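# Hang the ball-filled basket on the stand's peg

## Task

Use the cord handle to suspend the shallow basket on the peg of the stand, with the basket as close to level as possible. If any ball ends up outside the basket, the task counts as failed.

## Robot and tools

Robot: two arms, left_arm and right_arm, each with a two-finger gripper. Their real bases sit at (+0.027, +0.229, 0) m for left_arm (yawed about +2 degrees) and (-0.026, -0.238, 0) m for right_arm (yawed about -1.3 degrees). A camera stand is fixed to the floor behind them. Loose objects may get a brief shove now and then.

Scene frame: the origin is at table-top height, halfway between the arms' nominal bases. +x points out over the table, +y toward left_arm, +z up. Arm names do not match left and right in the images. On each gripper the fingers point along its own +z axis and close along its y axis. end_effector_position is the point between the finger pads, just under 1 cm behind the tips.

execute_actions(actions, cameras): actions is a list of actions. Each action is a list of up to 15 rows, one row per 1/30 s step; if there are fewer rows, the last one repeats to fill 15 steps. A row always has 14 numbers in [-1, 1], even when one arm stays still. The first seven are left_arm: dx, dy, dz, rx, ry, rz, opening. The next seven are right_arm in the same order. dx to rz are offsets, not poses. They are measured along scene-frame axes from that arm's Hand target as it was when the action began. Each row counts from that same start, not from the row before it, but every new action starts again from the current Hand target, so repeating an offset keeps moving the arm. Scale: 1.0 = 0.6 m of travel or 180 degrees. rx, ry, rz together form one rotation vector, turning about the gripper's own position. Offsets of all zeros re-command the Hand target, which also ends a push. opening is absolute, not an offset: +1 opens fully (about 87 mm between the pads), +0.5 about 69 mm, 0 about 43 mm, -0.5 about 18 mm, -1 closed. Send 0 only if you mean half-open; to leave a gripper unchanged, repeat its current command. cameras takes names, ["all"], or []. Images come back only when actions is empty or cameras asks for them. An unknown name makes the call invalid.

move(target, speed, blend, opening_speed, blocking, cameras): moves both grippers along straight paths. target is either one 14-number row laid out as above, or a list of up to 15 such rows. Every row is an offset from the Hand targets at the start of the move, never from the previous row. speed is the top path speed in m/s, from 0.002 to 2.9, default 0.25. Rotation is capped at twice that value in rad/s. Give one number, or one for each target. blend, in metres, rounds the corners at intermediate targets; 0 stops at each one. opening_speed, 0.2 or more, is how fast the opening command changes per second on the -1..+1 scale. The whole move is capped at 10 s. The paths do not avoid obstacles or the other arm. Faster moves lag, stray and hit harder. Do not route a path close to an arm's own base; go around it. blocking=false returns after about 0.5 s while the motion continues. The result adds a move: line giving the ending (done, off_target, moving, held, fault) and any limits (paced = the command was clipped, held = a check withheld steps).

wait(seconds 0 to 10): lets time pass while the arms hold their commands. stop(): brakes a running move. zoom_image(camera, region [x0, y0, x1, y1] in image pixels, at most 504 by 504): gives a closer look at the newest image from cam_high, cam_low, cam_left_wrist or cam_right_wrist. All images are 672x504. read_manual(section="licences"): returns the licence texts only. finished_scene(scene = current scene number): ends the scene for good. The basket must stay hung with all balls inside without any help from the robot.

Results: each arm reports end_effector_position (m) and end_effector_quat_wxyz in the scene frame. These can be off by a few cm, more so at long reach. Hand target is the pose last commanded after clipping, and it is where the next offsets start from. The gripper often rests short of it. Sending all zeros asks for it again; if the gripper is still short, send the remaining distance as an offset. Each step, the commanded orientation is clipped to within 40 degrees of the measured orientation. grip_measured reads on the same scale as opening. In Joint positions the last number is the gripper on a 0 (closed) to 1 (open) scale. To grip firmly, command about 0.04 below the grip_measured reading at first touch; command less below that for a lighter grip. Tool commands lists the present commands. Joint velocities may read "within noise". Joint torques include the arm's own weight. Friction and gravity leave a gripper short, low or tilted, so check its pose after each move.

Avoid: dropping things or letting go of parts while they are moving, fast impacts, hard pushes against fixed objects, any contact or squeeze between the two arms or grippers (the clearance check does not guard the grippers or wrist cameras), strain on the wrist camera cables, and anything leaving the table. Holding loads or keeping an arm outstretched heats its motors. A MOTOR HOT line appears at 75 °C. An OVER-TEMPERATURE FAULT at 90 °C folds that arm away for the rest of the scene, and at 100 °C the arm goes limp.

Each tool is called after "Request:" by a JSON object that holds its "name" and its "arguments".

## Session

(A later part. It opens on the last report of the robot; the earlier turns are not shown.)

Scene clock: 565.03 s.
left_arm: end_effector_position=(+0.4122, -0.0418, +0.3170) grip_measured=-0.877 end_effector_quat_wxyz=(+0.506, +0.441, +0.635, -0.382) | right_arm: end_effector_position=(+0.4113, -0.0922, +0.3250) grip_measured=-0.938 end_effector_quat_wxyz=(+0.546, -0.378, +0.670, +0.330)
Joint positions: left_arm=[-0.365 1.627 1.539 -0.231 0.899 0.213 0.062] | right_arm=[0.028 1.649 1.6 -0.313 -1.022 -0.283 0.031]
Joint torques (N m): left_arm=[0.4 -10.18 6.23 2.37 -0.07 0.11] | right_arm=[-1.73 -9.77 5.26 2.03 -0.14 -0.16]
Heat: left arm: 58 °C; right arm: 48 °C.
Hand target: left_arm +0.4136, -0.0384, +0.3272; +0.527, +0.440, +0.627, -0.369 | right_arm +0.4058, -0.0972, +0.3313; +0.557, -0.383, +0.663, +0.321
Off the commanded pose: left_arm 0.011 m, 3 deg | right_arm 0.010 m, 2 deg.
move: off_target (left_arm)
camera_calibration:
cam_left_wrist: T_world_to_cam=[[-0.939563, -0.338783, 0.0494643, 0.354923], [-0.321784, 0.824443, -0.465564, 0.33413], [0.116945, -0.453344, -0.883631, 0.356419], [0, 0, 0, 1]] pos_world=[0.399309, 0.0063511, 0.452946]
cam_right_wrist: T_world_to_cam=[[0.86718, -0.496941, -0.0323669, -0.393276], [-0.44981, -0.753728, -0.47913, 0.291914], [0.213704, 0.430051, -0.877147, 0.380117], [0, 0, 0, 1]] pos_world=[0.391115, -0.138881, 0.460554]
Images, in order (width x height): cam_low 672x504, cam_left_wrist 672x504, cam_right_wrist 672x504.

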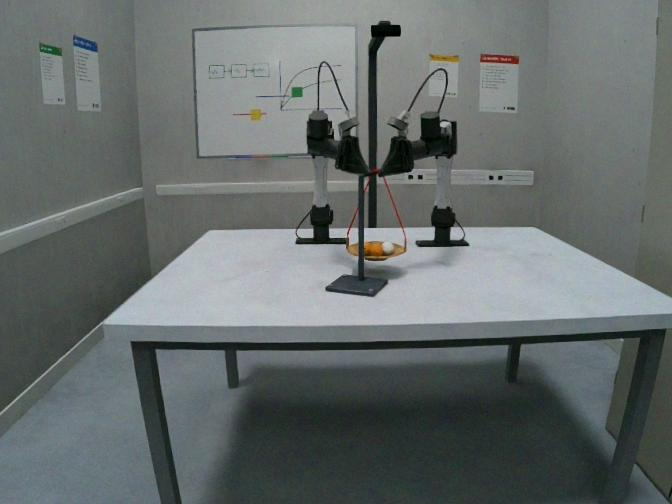

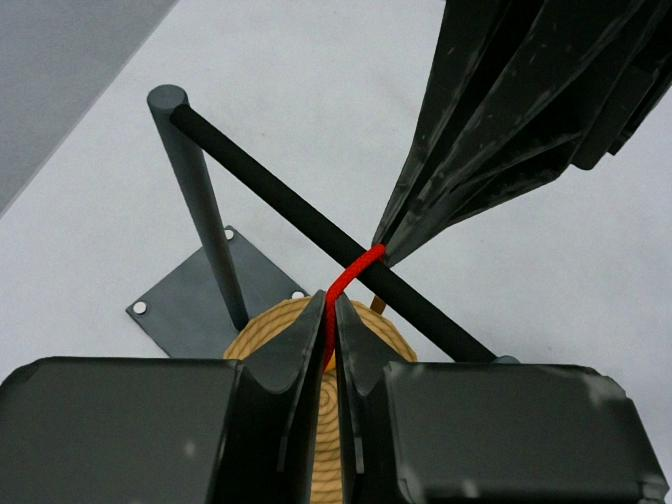

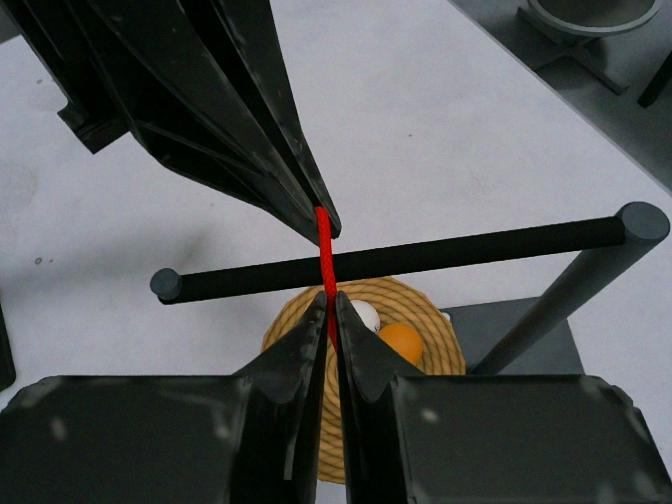

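Request:
{"name": "move", "arguments": {"target": [[0.0,-0.006,0.0,0,0,0,-1, 0.0,-0.008,0.0,0,0,0,-1],[0.0,-0.006,-0.012,0,0,0,-1, 0.0,-0.008,-0.012,0,0,0,-1]], "cameras": ["cam_low","cam_right_wrist","cam_left_wrist"], "speed": 0.03}}

Request:
{"name": "zoom_image", "arguments": {"camera": "cam_low", "region": [330, 140, 430, 280]}}

Request:
{"name": "zoom_image", "arguments": {"camera": "cam_right_wrist", "region": [220, 180, 440, 380]}}

Request:
{"name": "zoom_image", "arguments": {"camera": "cam_left_wrist", "region": [220, 180, 440, 380]}}

Scene clock: 574.60 s.
left_arm: end_effector_position=(+0.4131, -0.0461, +0.3128) grip_measured=-0.877 end_effector_quat_wxyz=(+0.512, +0.444, +0.629, -0.381) | right_arm: end_effector_position=(+0.4115, -0.0959, +0.3225) grip_measured=-0.938 end_effector_quat_wxyz=(+0.553, -0.382, +0.663, +0.329)
Joint positions: left_arm=[-0.375 1.627 1.512 -0.186 0.891 0.212 0.062] | right_arm=[0.016 1.643 1.571 -0.276 -1.041 -0.289 0.031]
Joint torques (N m): left_arm=[0.44 -10.17 6.08 2.25 -0.09 0.06] | right_arm=[-1.29 -9.98 5.07 1.9 -0.09 -0.13]
Heat: left arm: 57 °C; right arm: 47 °C.
Hand target: left_arm +0.4136, -0.0420, +0.3200; +0.527, +0.440, +0.627, -0.369 | right_arm +0.4059, -0.1020, +0.3242; +0.557, -0.383, +0.663, +0.321
Off the commanded pose: left_arm 0.008 m, 2 deg | right_arm 0.008 m, 1 deg.
move: done
camera_calibration:
cam_left_wrist: T_world_to_cam=[[-0.941215, -0.335977, 0.0351295, 0.359818], [-0.311667, 0.823555, -0.473943, 0.334473], [0.130303, -0.45703, -0.879855, 0.343773], [0, 0, 0, 1]] pos_world=[0.398116, 0.0025486, 0.448351]
cam_right_wrist: T_world_to_cam=[[0.870593, -0.491712, -0.0169307, -0.401387], [-0.435765, -0.754647, -0.490527, 0.285802], [0.228421, 0.434427, -0.871262, 0.371956], [0, 0, 0, 1]] pos_world=[0.389025, -0.143275, 0.457469]
Images, in order (width x height): cam_low 672x504, cam_left_wrist 672x504, cam_right_wrist 672x504.

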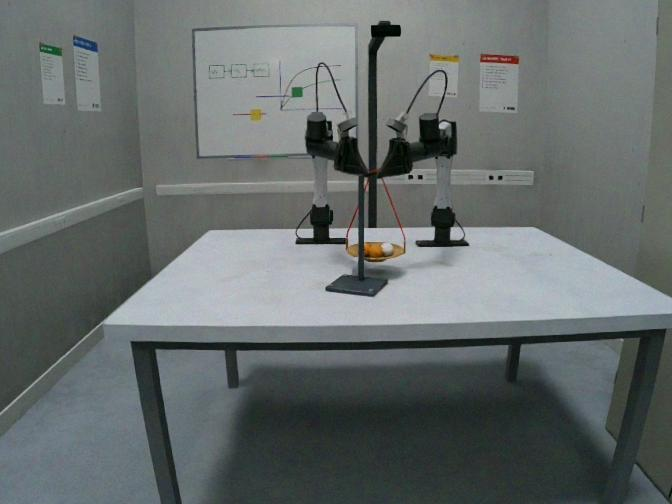

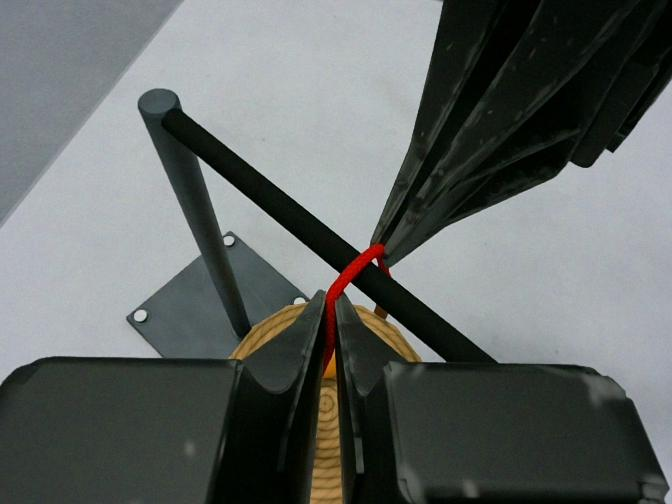

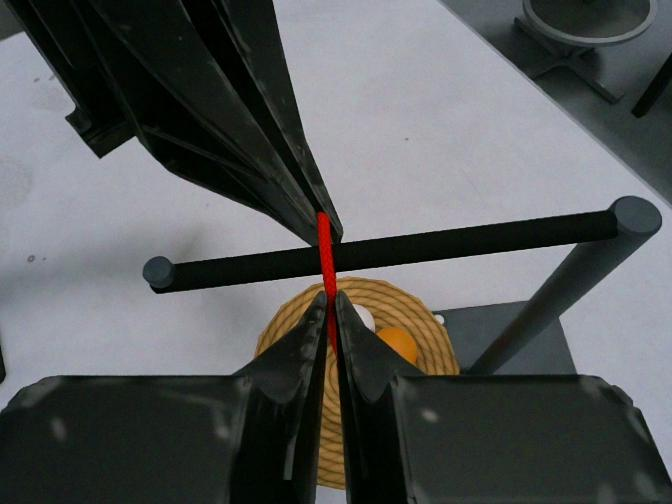

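Scaled by 3.600 from the camera's 672x504 image, which has a finer 960x720 frame.

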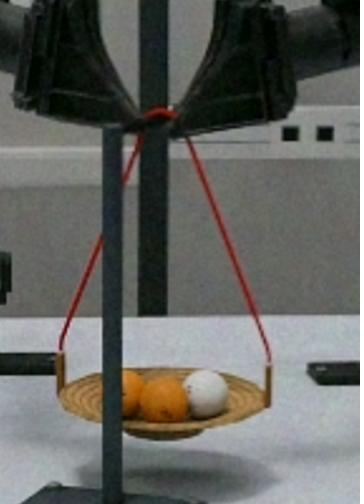

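Scaled by 2.291 from the camera's 672x504 image, which has a finer 960x720 frame.

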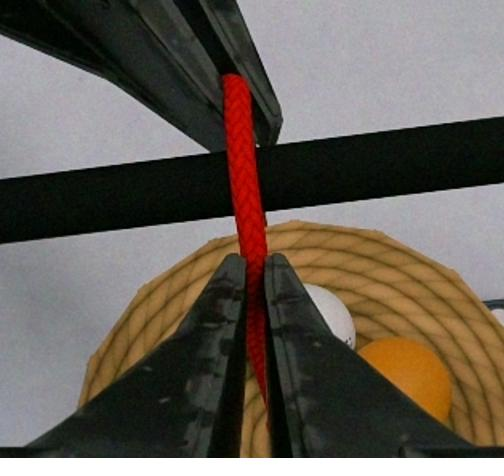

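Scaled by 2.291 from the camera's 672x504 image, which has a finer 960x720 frame.

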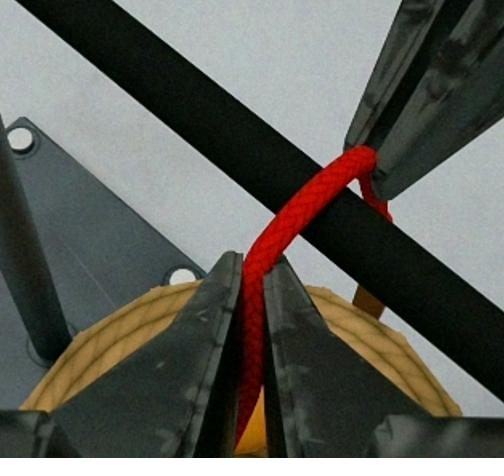

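Request:
{"name": "move", "arguments": {"target": [0.0,0.0,-0.02,0,0,0,-1, 0.0,0.003,-0.02,0,0,0,-1], "cameras": ["cam_low","cam_right_wrist","cam_left_wrist"], "speed": 0.03}}

Request:
{"name": "zoom_image", "arguments": {"camera": "cam_low", "region": [330, 140, 430, 280]}}

Request:
{"name": "zoom_image", "arguments": {"camera": "cam_right_wrist", "region": [220, 180, 440, 380]}}

Request:
{"name": "zoom_image", "arguments": {"camera": "cam_left_wrist", "region": [220, 180, 440, 380]}}

Scene clock: 590.70 s.
left_arm: end_effector_position=(+0.4144, -0.0481, +0.3077) grip_measured=-0.877 end_effector_quat_wxyz=(+0.522, +0.447, +0.620, -0.379) | right_arm: end_effector_position=(+0.4122, -0.0954, +0.3213) grip_measured=-0.938 end_effector_quat_wxyz=(+0.567, -0.391, +0.649, +0.322)
Joint positions: left_arm=[-0.378 1.622 1.465 -0.114 0.892 0.21 0.062] | right_arm=[0.016 1.626 1.519 -0.195 -1.045 -0.289 0.031]
Joint torques (N m): left_arm=[0.68 -10.09 5.56 2.01 -0.12 0.09] | right_arm=[-1.11 -8.94 4.67 1.58 0.02 -0.06]
Heat: left arm: 55 °C; right arm: 46 °C.
Hand target: left_arm +0.4137, -0.0419, +0.3080; +0.527, +0.440, +0.627, -0.369 | right_arm +0.4059, -0.1002, +0.3122; +0.557, -0.383, +0.663, +0.321
Off the commanded pose: left_arm 0.006 m, 2 deg | right_arm 0.012 m, 2 deg.
move: off_target (right_arm)
camera_calibration:
cam_left_wrist: T_world_to_cam=[[-0.943123, -0.33215, 0.014, 0.368021], [-0.295812, 0.819237, -0.49127, 0.332668], [0.151706, -0.467469, -0.870895, 0.326091], [0, 0, 0, 1]] pos_world=[0.396027, 0.00214127, 0.442268]
cam_right_wrist: T_world_to_cam=[[0.872783, -0.487582, 0.0226685, -0.414915], [-0.409069, -0.756, -0.511005, 0.281286], [0.266294, 0.436724, -0.859279, 0.351294], [0, 0, 0, 1]] pos_world=[0.383648, -0.143071, 0.455003]
Images, in order (width x height): cam_low 672x504, cam_left_wrist 672x504, cam_right_wrist 672x504.

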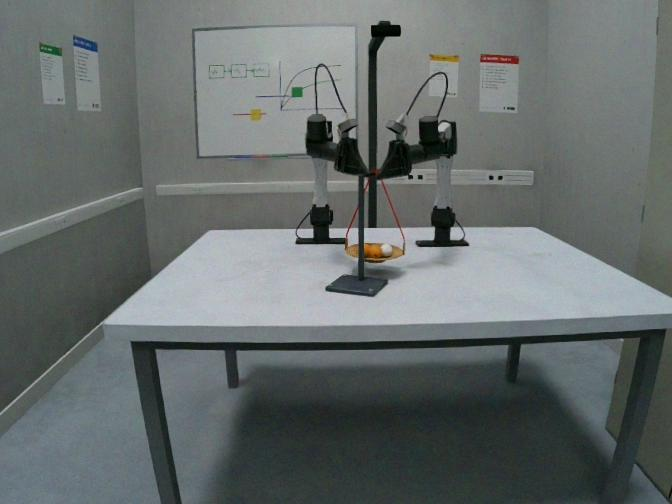

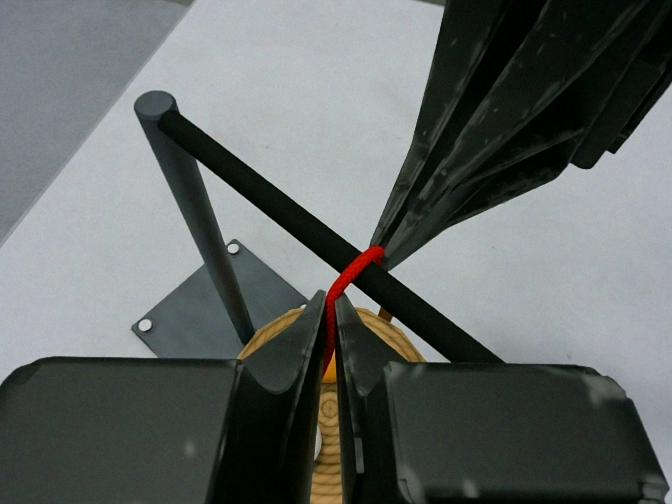

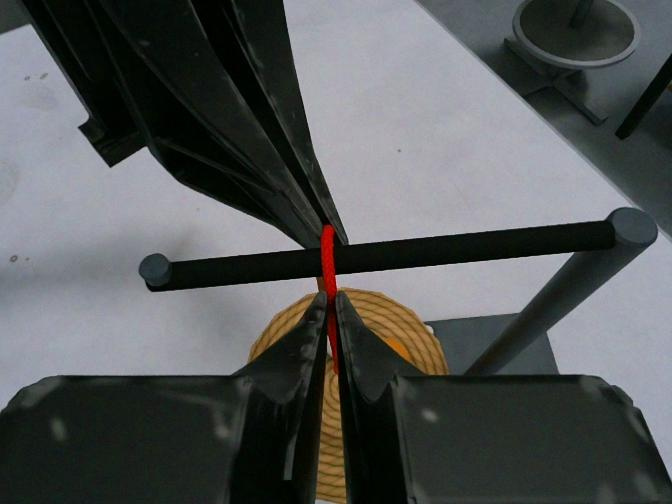

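Scaled by 3.600 from the camera's 672x504 image, which has a finer 960x720 frame.

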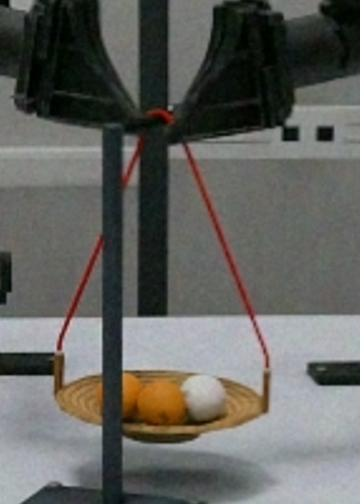

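Scaled by 2.291 from the camera's 672x504 image, which has a finer 960x720 frame.

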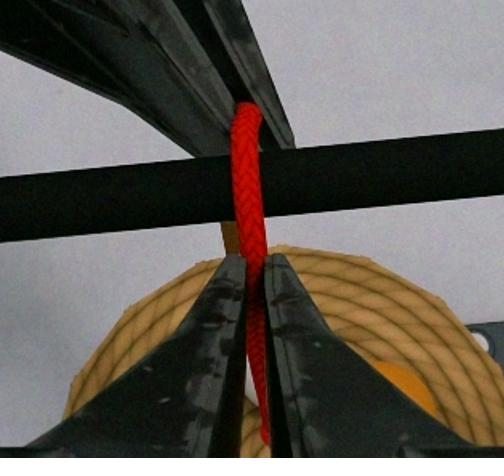

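Scaled by 2.291 from the camera's 672x504 image, which has a finer 960x720 frame.

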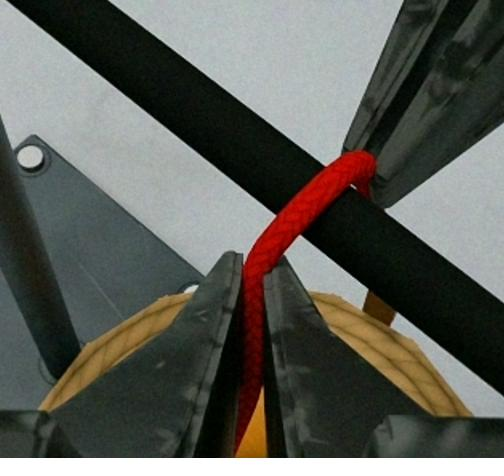

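Request:
{"name": "move", "arguments": {"target": [0.0,-0.003,-0.012,0,0,0,-1, 0.0,0.003,-0.025,0,0,0,-1], "cameras": ["cam_low","cam_right_wrist","cam_left_wrist"], "speed": 0.03}}

Request:
{"name": "zoom_image", "arguments": {"camera": "cam_low", "region": [330, 140, 430, 280]}}

Request:
{"name": "zoom_image", "arguments": {"camera": "cam_right_wrist", "region": [220, 180, 440, 380]}}

Request:
{"name": "zoom_image", "arguments": {"camera": "cam_left_wrist", "region": [220, 180, 440, 380]}}

Scene clock: 604.20 s.
left_arm: end_effector_position=(+0.4143, -0.0496, +0.3067) grip_measured=-0.877 end_effector_quat_wxyz=(+0.529, +0.450, +0.612, -0.378) | right_arm: end_effector_position=(+0.4120, -0.0941, +0.3196) grip_measured=-0.938 end_effector_quat_wxyz=(+0.583, -0.401, +0.633, +0.313)
Joint positions: left_arm=[-0.38 1.617 1.439 -0.07 0.893 0.207 0.062] | right_arm=[0.019 1.606 1.459 -0.102 -1.047 -0.289 0.031]
Joint torques (N m): left_arm=[0.49 -9.58 5.29 1.89 -0.19 0.1] | right_arm=[-0.95 -7.9 3.81 1.31 0.13 0]
Heat: left arm: 54 °C; right arm: 45 °C.
Hand target: left_arm +0.4136, -0.0438, +0.3008; +0.527, +0.440, +0.627, -0.369 | right_arm +0.4058, -0.0984, +0.2973; +0.557, -0.383, +0.663, +0.321
Off the commanded pose: left_arm 0.008 m, 2 deg | right_arm 0.024 m, 5 deg.
move: off_target (right_arm)
camera_calibration:
cam_left_wrist: T_world_to_cam=[[-0.944244, -0.329245, -0.00132841, 0.372815], [-0.283702, 0.815665, -0.504186, 0.332102], [0.167084, -0.475697, -0.863594, 0.315479], [0, 0, 0, 1]] pos_world=[0.393535, 0.0019356, 0.440382]
cam_right_wrist: T_world_to_cam=[[0.872374, -0.484006, 0.0685618, -0.42823], [-0.378507, -0.757558, -0.531825, 0.275295], [0.309346, 0.437999, -0.844075, 0.326836], [0, 0, 0, 1]] pos_world=[0.376673, -0.141868, 0.451643]
Images, in order (width x height): cam_low 672x504, cam_left_wrist 672x504, cam_right_wrist 672x504.

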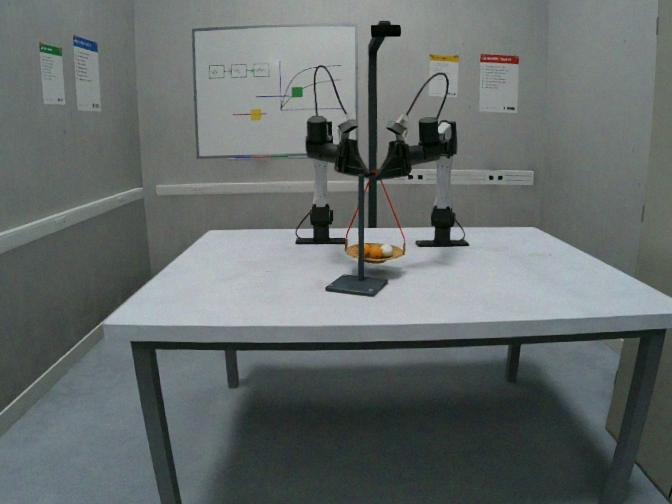

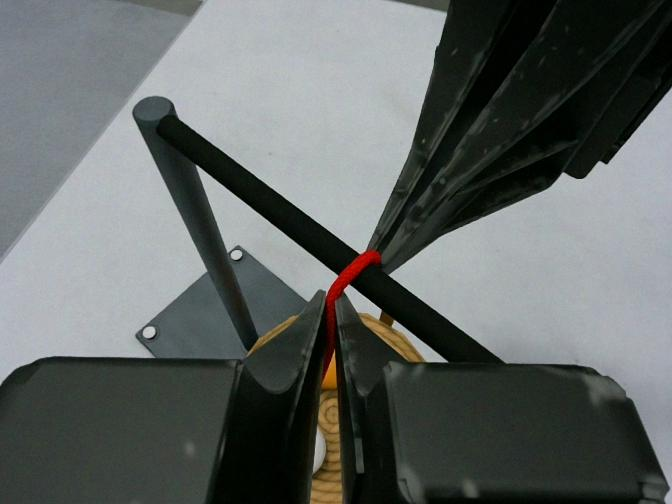

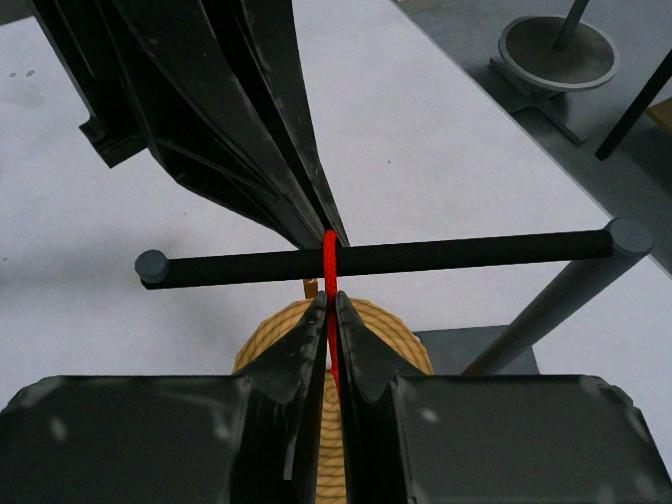

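Scaled by 3.600 from the camera's 672x504 image, which has a finer 960x720 frame.

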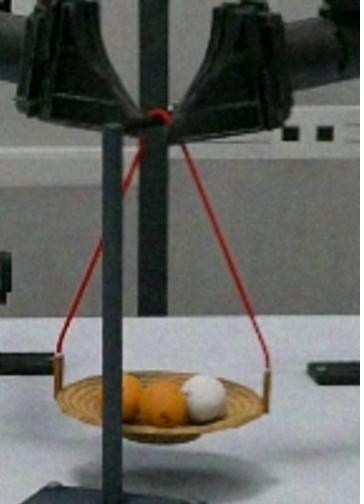

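Scaled by 2.291 from the camera's 672x504 image, which has a finer 960x720 frame.

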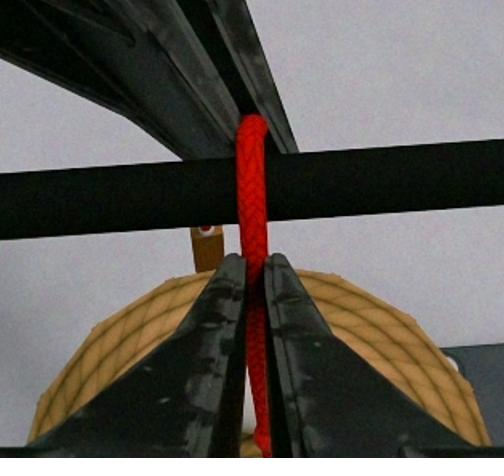

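Scaled by 2.291 from the camera's 672x504 image, which has a finer 960x720 frame.

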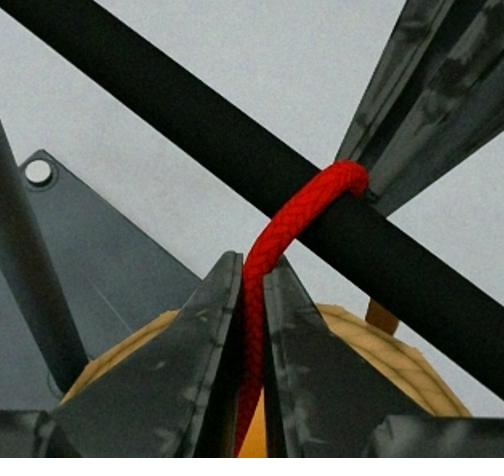

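Request:
{"name": "move", "arguments": {"target": [0.0,-0.007,0.0,0,0,0,-1, 0.0,0.009,0.015,0,0,0,-1], "cameras": ["cam_low","cam_right_wrist","cam_left_wrist"], "speed": 0.03}}

Request:
{"name": "zoom_image", "arguments": {"camera": "cam_low", "region": [330, 140, 430, 280]}}

Request:
{"name": "zoom_image", "arguments": {"camera": "cam_right_wrist", "region": [220, 180, 440, 380]}}

Request:
{"name": "zoom_image", "arguments": {"camera": "cam_left_wrist", "region": [220, 180, 440, 380]}}

Scene clock: 617.17 s.
left_arm: end_effector_position=(+0.4136, -0.0516, +0.3064) grip_measured=-0.877 end_effector_quat_wxyz=(+0.529, +0.449, +0.613, -0.378) | right_arm: end_effector_position=(+0.4119, -0.0924, +0.3194) grip_measured=-0.938 end_effector_quat_wxyz=(+0.583, -0.401, +0.634, +0.313)
Joint positions: left_arm=[-0.387 1.617 1.439 -0.07 0.886 0.205 0.062] | right_arm=[0.024 1.606 1.459 -0.102 -1.042 -0.289 0.031]
Joint torques (N m): left_arm=[0.12 -9.16 5.64 1.94 -0.23 0.07] | right_arm=[-0.14 -7.73 6.79 1.07 0.13 0.13]
Heat: left arm: 53 °C; right arm: 45 °C.
Hand target: left_arm +0.4136, -0.0480, +0.3008; +0.527, +0.439, +0.627, -0.369 | right_arm +0.4058, -0.0930, +0.3063; +0.557, -0.383, +0.663, +0.321
Off the commanded pose: left_arm 0.007 m, 2 deg | right_arm 0.015 m, 5 deg.
move: off_target (right_arm)
camera_calibration:
cam_left_wrist: T_world_to_cam=[[-0.943949, -0.330092, -0.000193674, 0.370909], [-0.28521, 0.815898, -0.502957, 0.333726], [0.16618, -0.47471, -0.864311, 0.315116], [0, 0, 0, 1]] pos_world=[0.392935, -0.000263769, 0.440281]
cam_right_wrist: T_world_to_cam=[[0.872474, -0.483807, 0.068705, -0.427426], [-0.378593, -0.758135, -0.530941, 0.276158], [0.308961, 0.437221, -0.844619, 0.326245], [0, 0, 0, 1]] pos_world=[0.376673, -0.140068, 0.451543]
Images, in order (width x height): cam_low 672x504, cam_left_wrist 672x504, cam_right_wrist 672x504.

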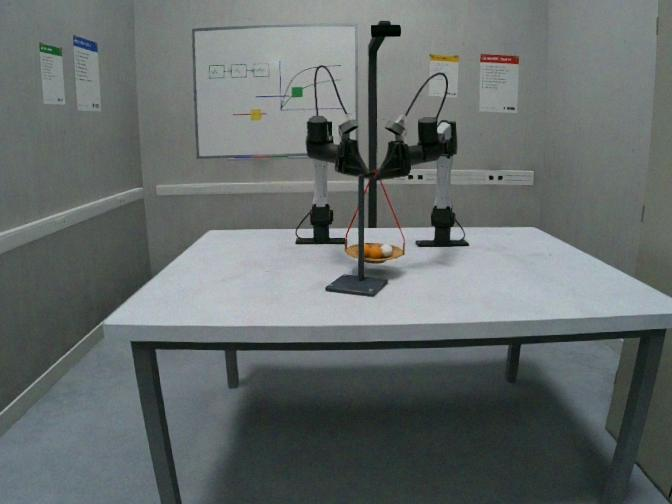

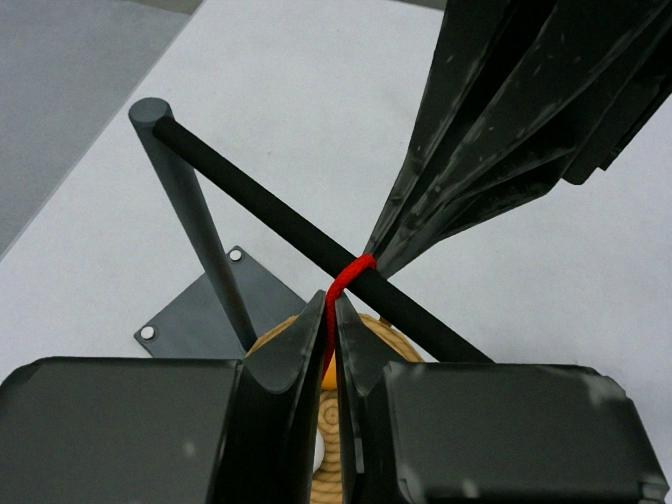

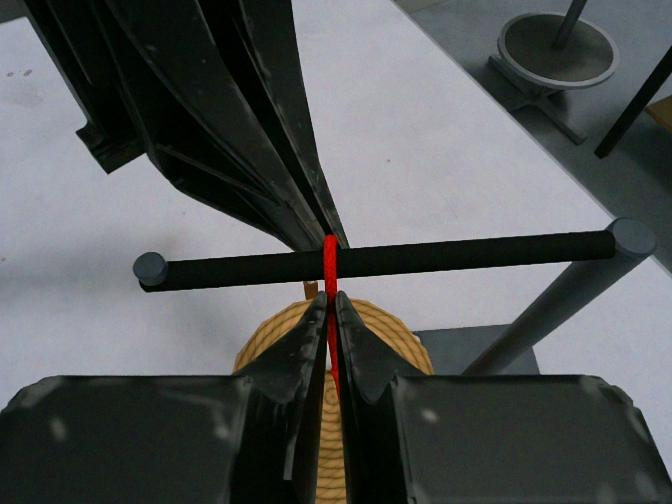

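Scaled by 3.600 from the camera's 672x504 image, which has a finer 960x720 frame.

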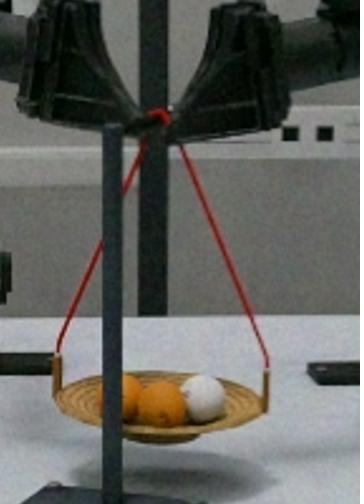

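Scaled by 2.291 from the camera's 672x504 image, which has a finer 960x720 frame.

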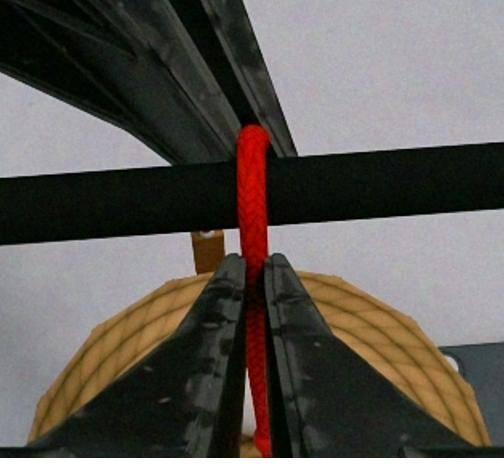

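Scaled by 2.291 from the camera's 672x504 image, which has a finer 960x720 frame.

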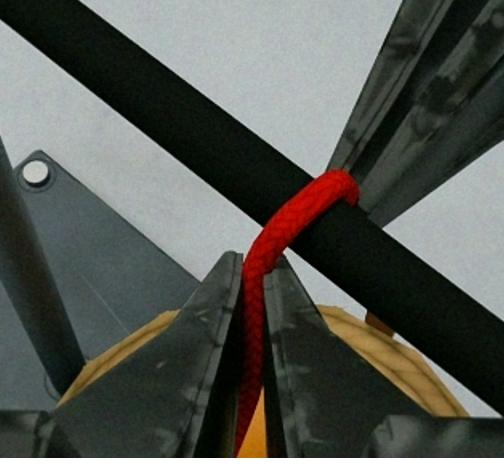

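Request:
{"name": "move", "arguments": {"target": [0,0,0,0,0,0,-0.62, 0,0,0,0,0,0,-0.6], "cameras": ["all"], "opening_speed": 0.25}}

Request:
{"name": "zoom_image", "arguments": {"camera": "cam_low", "region": [330, 140, 430, 280]}}

Request:
{"name": "zoom_image", "arguments": {"camera": "cam_right_wrist", "region": [220, 180, 440, 380]}}

Request:
{"name": "zoom_image", "arguments": {"camera": "cam_left_wrist", "region": [220, 180, 440, 380]}}

Scene clock: 631.67 s.
left_arm: end_effector_position=(+0.4169, -0.0499, +0.3038) grip_measured=-0.620 end_effector_quat_wxyz=(+0.530, +0.444, +0.620, -0.371) | right_arm: end_effector_position=(+0.4089, -0.0945, +0.3079) grip_measured=-0.600 end_effector_quat_wxyz=(+0.563, -0.386, +0.658, +0.318)
Joint positions: left_arm=[-0.387 1.617 1.435 -0.072 0.863 0.205 0.19] | right_arm=[0.024 1.606 1.459 -0.17 -1.021 -0.289 0.2]
Joint torques (N m): left_arm=[0.09 -9.18 5.98 1.99 0.02 0.07] | right_arm=[-0.21 -7.73 7.2 1.73 -0.12 -0.02]
Heat: left arm: 52 °C; right arm: 45 °C.
Hand target: left_arm +0.4136, -0.0480, +0.3008; +0.527, +0.440, +0.627, -0.369 | right_arm +0.4058, -0.0930, +0.3062; +0.557, -0.383, +0.663, +0.321
Off the commanded pose: left_arm 0.005 m, 1 deg | right_arm 0.004 m, 1 deg.
move: done
camera_calibration:
cam_left_wrist: T_world_to_cam=[[-0.936264, -0.351298, 0.000193669, 0.37019], [-0.305095, 0.812851, -0.496176, 0.33798], [0.174148, -0.464611, -0.868222, 0.311491], [0, 0, 0, 1]] pos_world=[0.395466, 0.0000418874, 0.43807]
cam_right_wrist: T_world_to_cam=[[0.865289, -0.501113, 0.0126777, -0.406477], [-0.428802, -0.753054, -0.499038, 0.278492], [0.259621, 0.426376, -0.866487, 0.344332], [0, 0, 0, 1]] pos_world=[0.381742, -0.140786, 0.442491]

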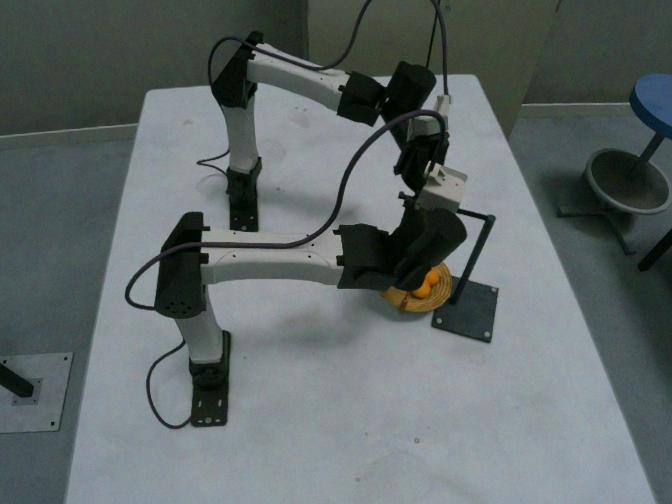

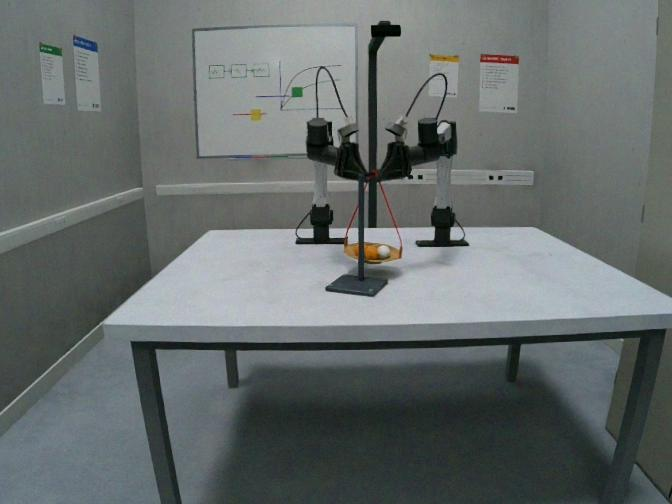

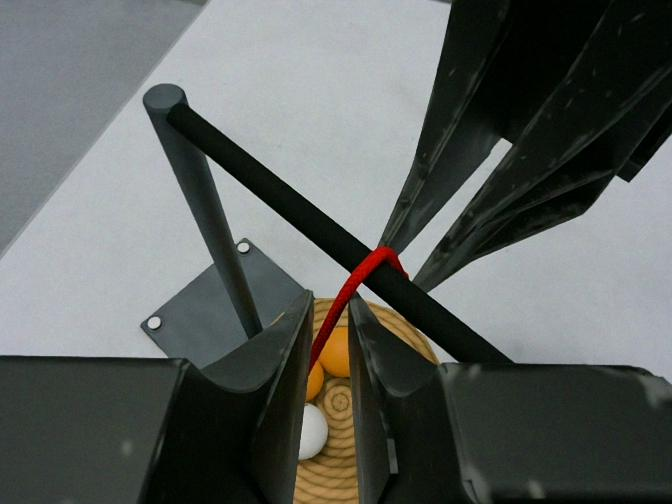

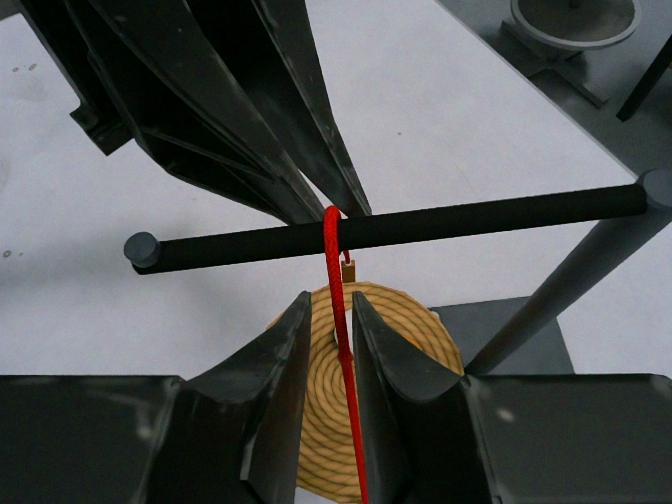

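Scaled by 3.600 from the camera's 672x504 image, which has a finer 960x720 frame.

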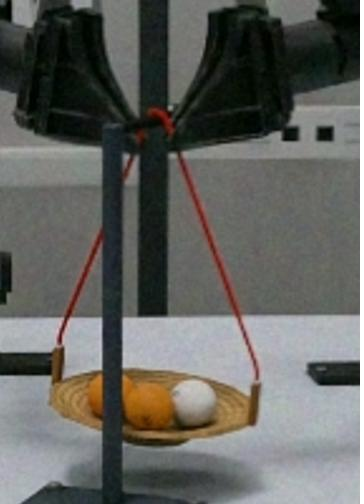

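Scaled by 2.291 from the camera's 672x504 image, which has a finer 960x720 frame.

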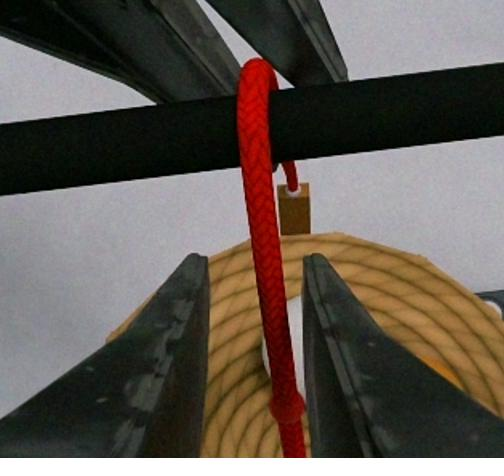

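Scaled by 2.291 from the camera's 672x504 image, which has a finer 960x720 frame.

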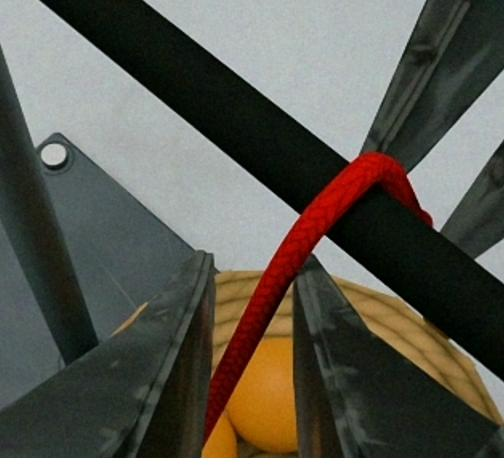

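Request:
{"name": "move", "arguments": {"target": [-0.043,0.124,0.022,0,0,0,-0.62, -0.066,-0.114,0.022,0,0,0,-0.6], "cameras": ["all"], "speed": 0.08}}

Request:
{"name": "zoom_image", "arguments": {"camera": "cam_low", "region": [330, 140, 430, 280]}}

Request:
{"name": "zoom_image", "arguments": {"camera": "cam_right_wrist", "region": [220, 100, 520, 380]}}

Request:
{"name": "zoom_image", "arguments": {"camera": "cam_left_wrist", "region": [220, 100, 520, 380]}}

Scene clock: 640.70 s.
left_arm: end_effector_position=(+0.3964, +0.0245, +0.3087) grip_measured=-0.620 end_effector_quat_wxyz=(+0.523, +0.433, +0.634, -0.369) | right_arm: end_effector_position=(+0.3742, -0.1633, +0.3073) grip_measured=-0.600 end_effector_quat_wxyz=(+0.551, -0.371, +0.674, +0.324)
Joint positions: left_arm=[-0.193 1.48 1.361 -0.236 1.027 0.291 0.19] | right_arm=[-0.186 1.538 1.459 -0.45 -1.197 -0.47 0.2]
Joint torques (N m): left_arm=[0.53 -9.01 6.2 1.86 0.33 0.25] | right_arm=[-0.54 -8.68 7.92 1.54 -0.33 -0.17]
Heat: left arm: 51 °C; right arm: 46 °C.
Hand target: left_arm +0.3879, +0.0265, +0.3138; +0.527, +0.439, +0.627, -0.369 | right_arm +0.3662, -0.1614, +0.3194; +0.557, -0.383, +0.663, +0.321
Off the commanded pose: left_arm 0.010 m, 1 deg | right_arm 0.015 m, 2 deg.
move: off_target (right_arm)
camera_calibration:
cam_left_wrist: T_world_to_cam=[[-0.928082, -0.371464, 0.0260492, 0.366364], [-0.337451, 0.809397, -0.480628, 0.281802], [0.157452, -0.454852, -0.876538, 0.362858], [0, 0, 0, 1]] pos_world=[0.377978, 0.073048, 0.443957]
cam_right_wrist: T_world_to_cam=[[0.856119, -0.515885, -0.0303735, -0.396595], [-0.465261, -0.743858, -0.479799, 0.220752], [0.224928, 0.424896, -0.876853, 0.397998], [0, 0, 0, 1]] pos_world=[0.352719, -0.209497, 0.442856]

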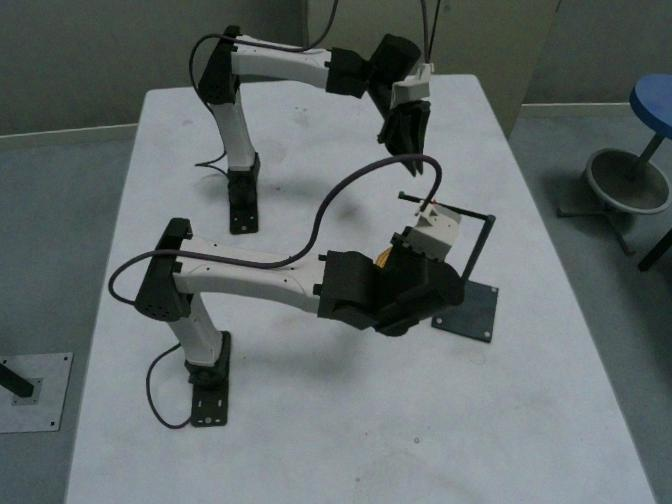

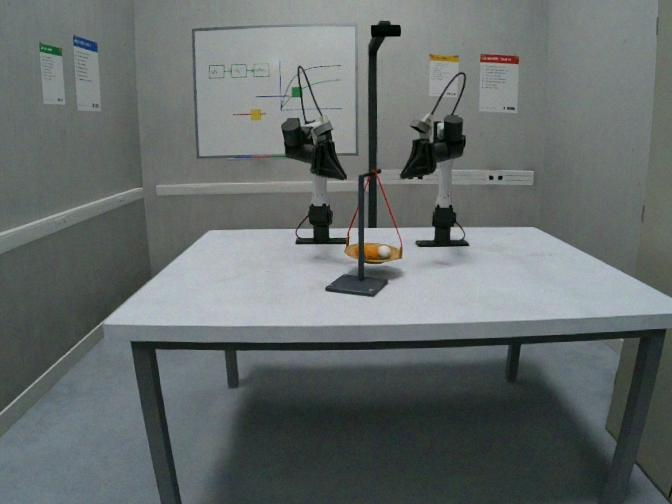

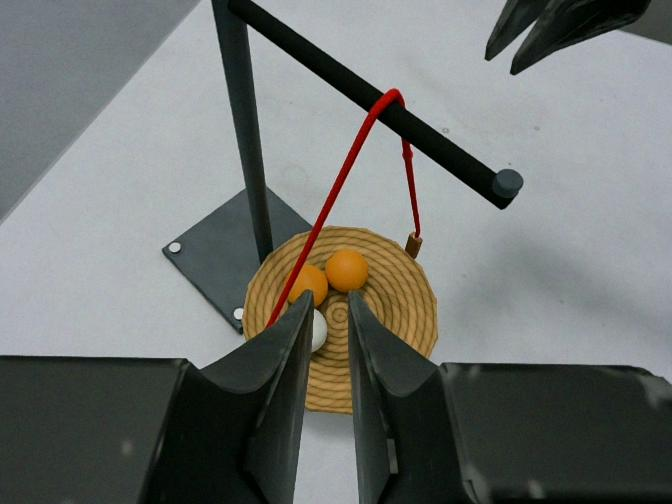

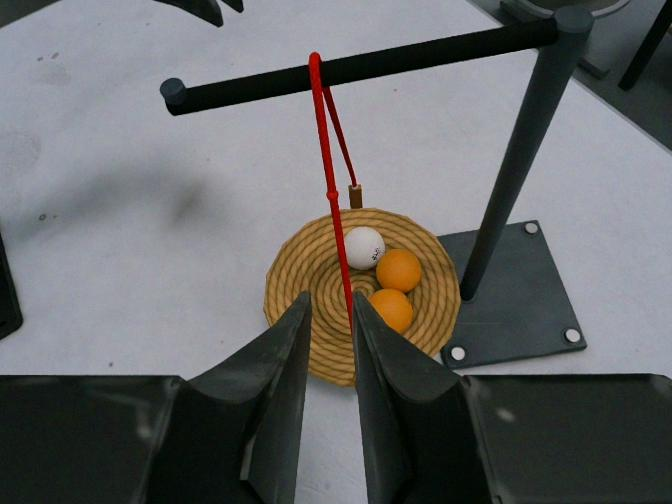

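Scaled by 3.600 from the camera's 672x504 image, which has a finer 960x720 frame.

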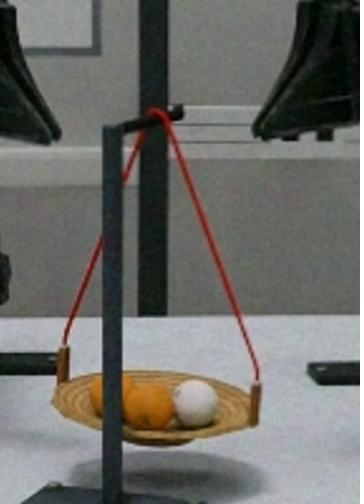

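Scaled by 1.680 from the camera's 672x504 image, which has a finer 960x720 frame.

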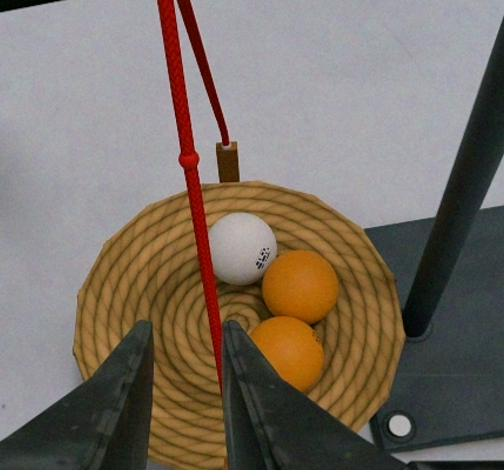

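Scaled by 1.680 from the camera's 672x504 image, which has a finer 960x720 frame.

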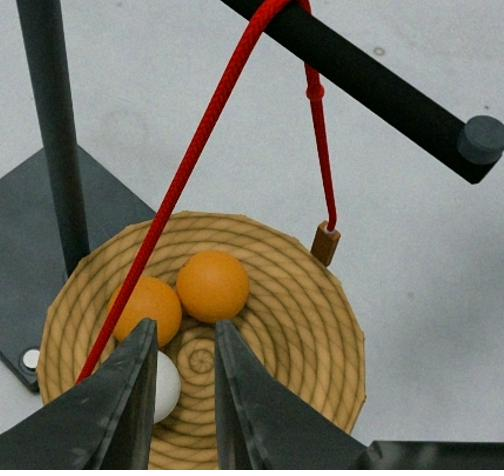

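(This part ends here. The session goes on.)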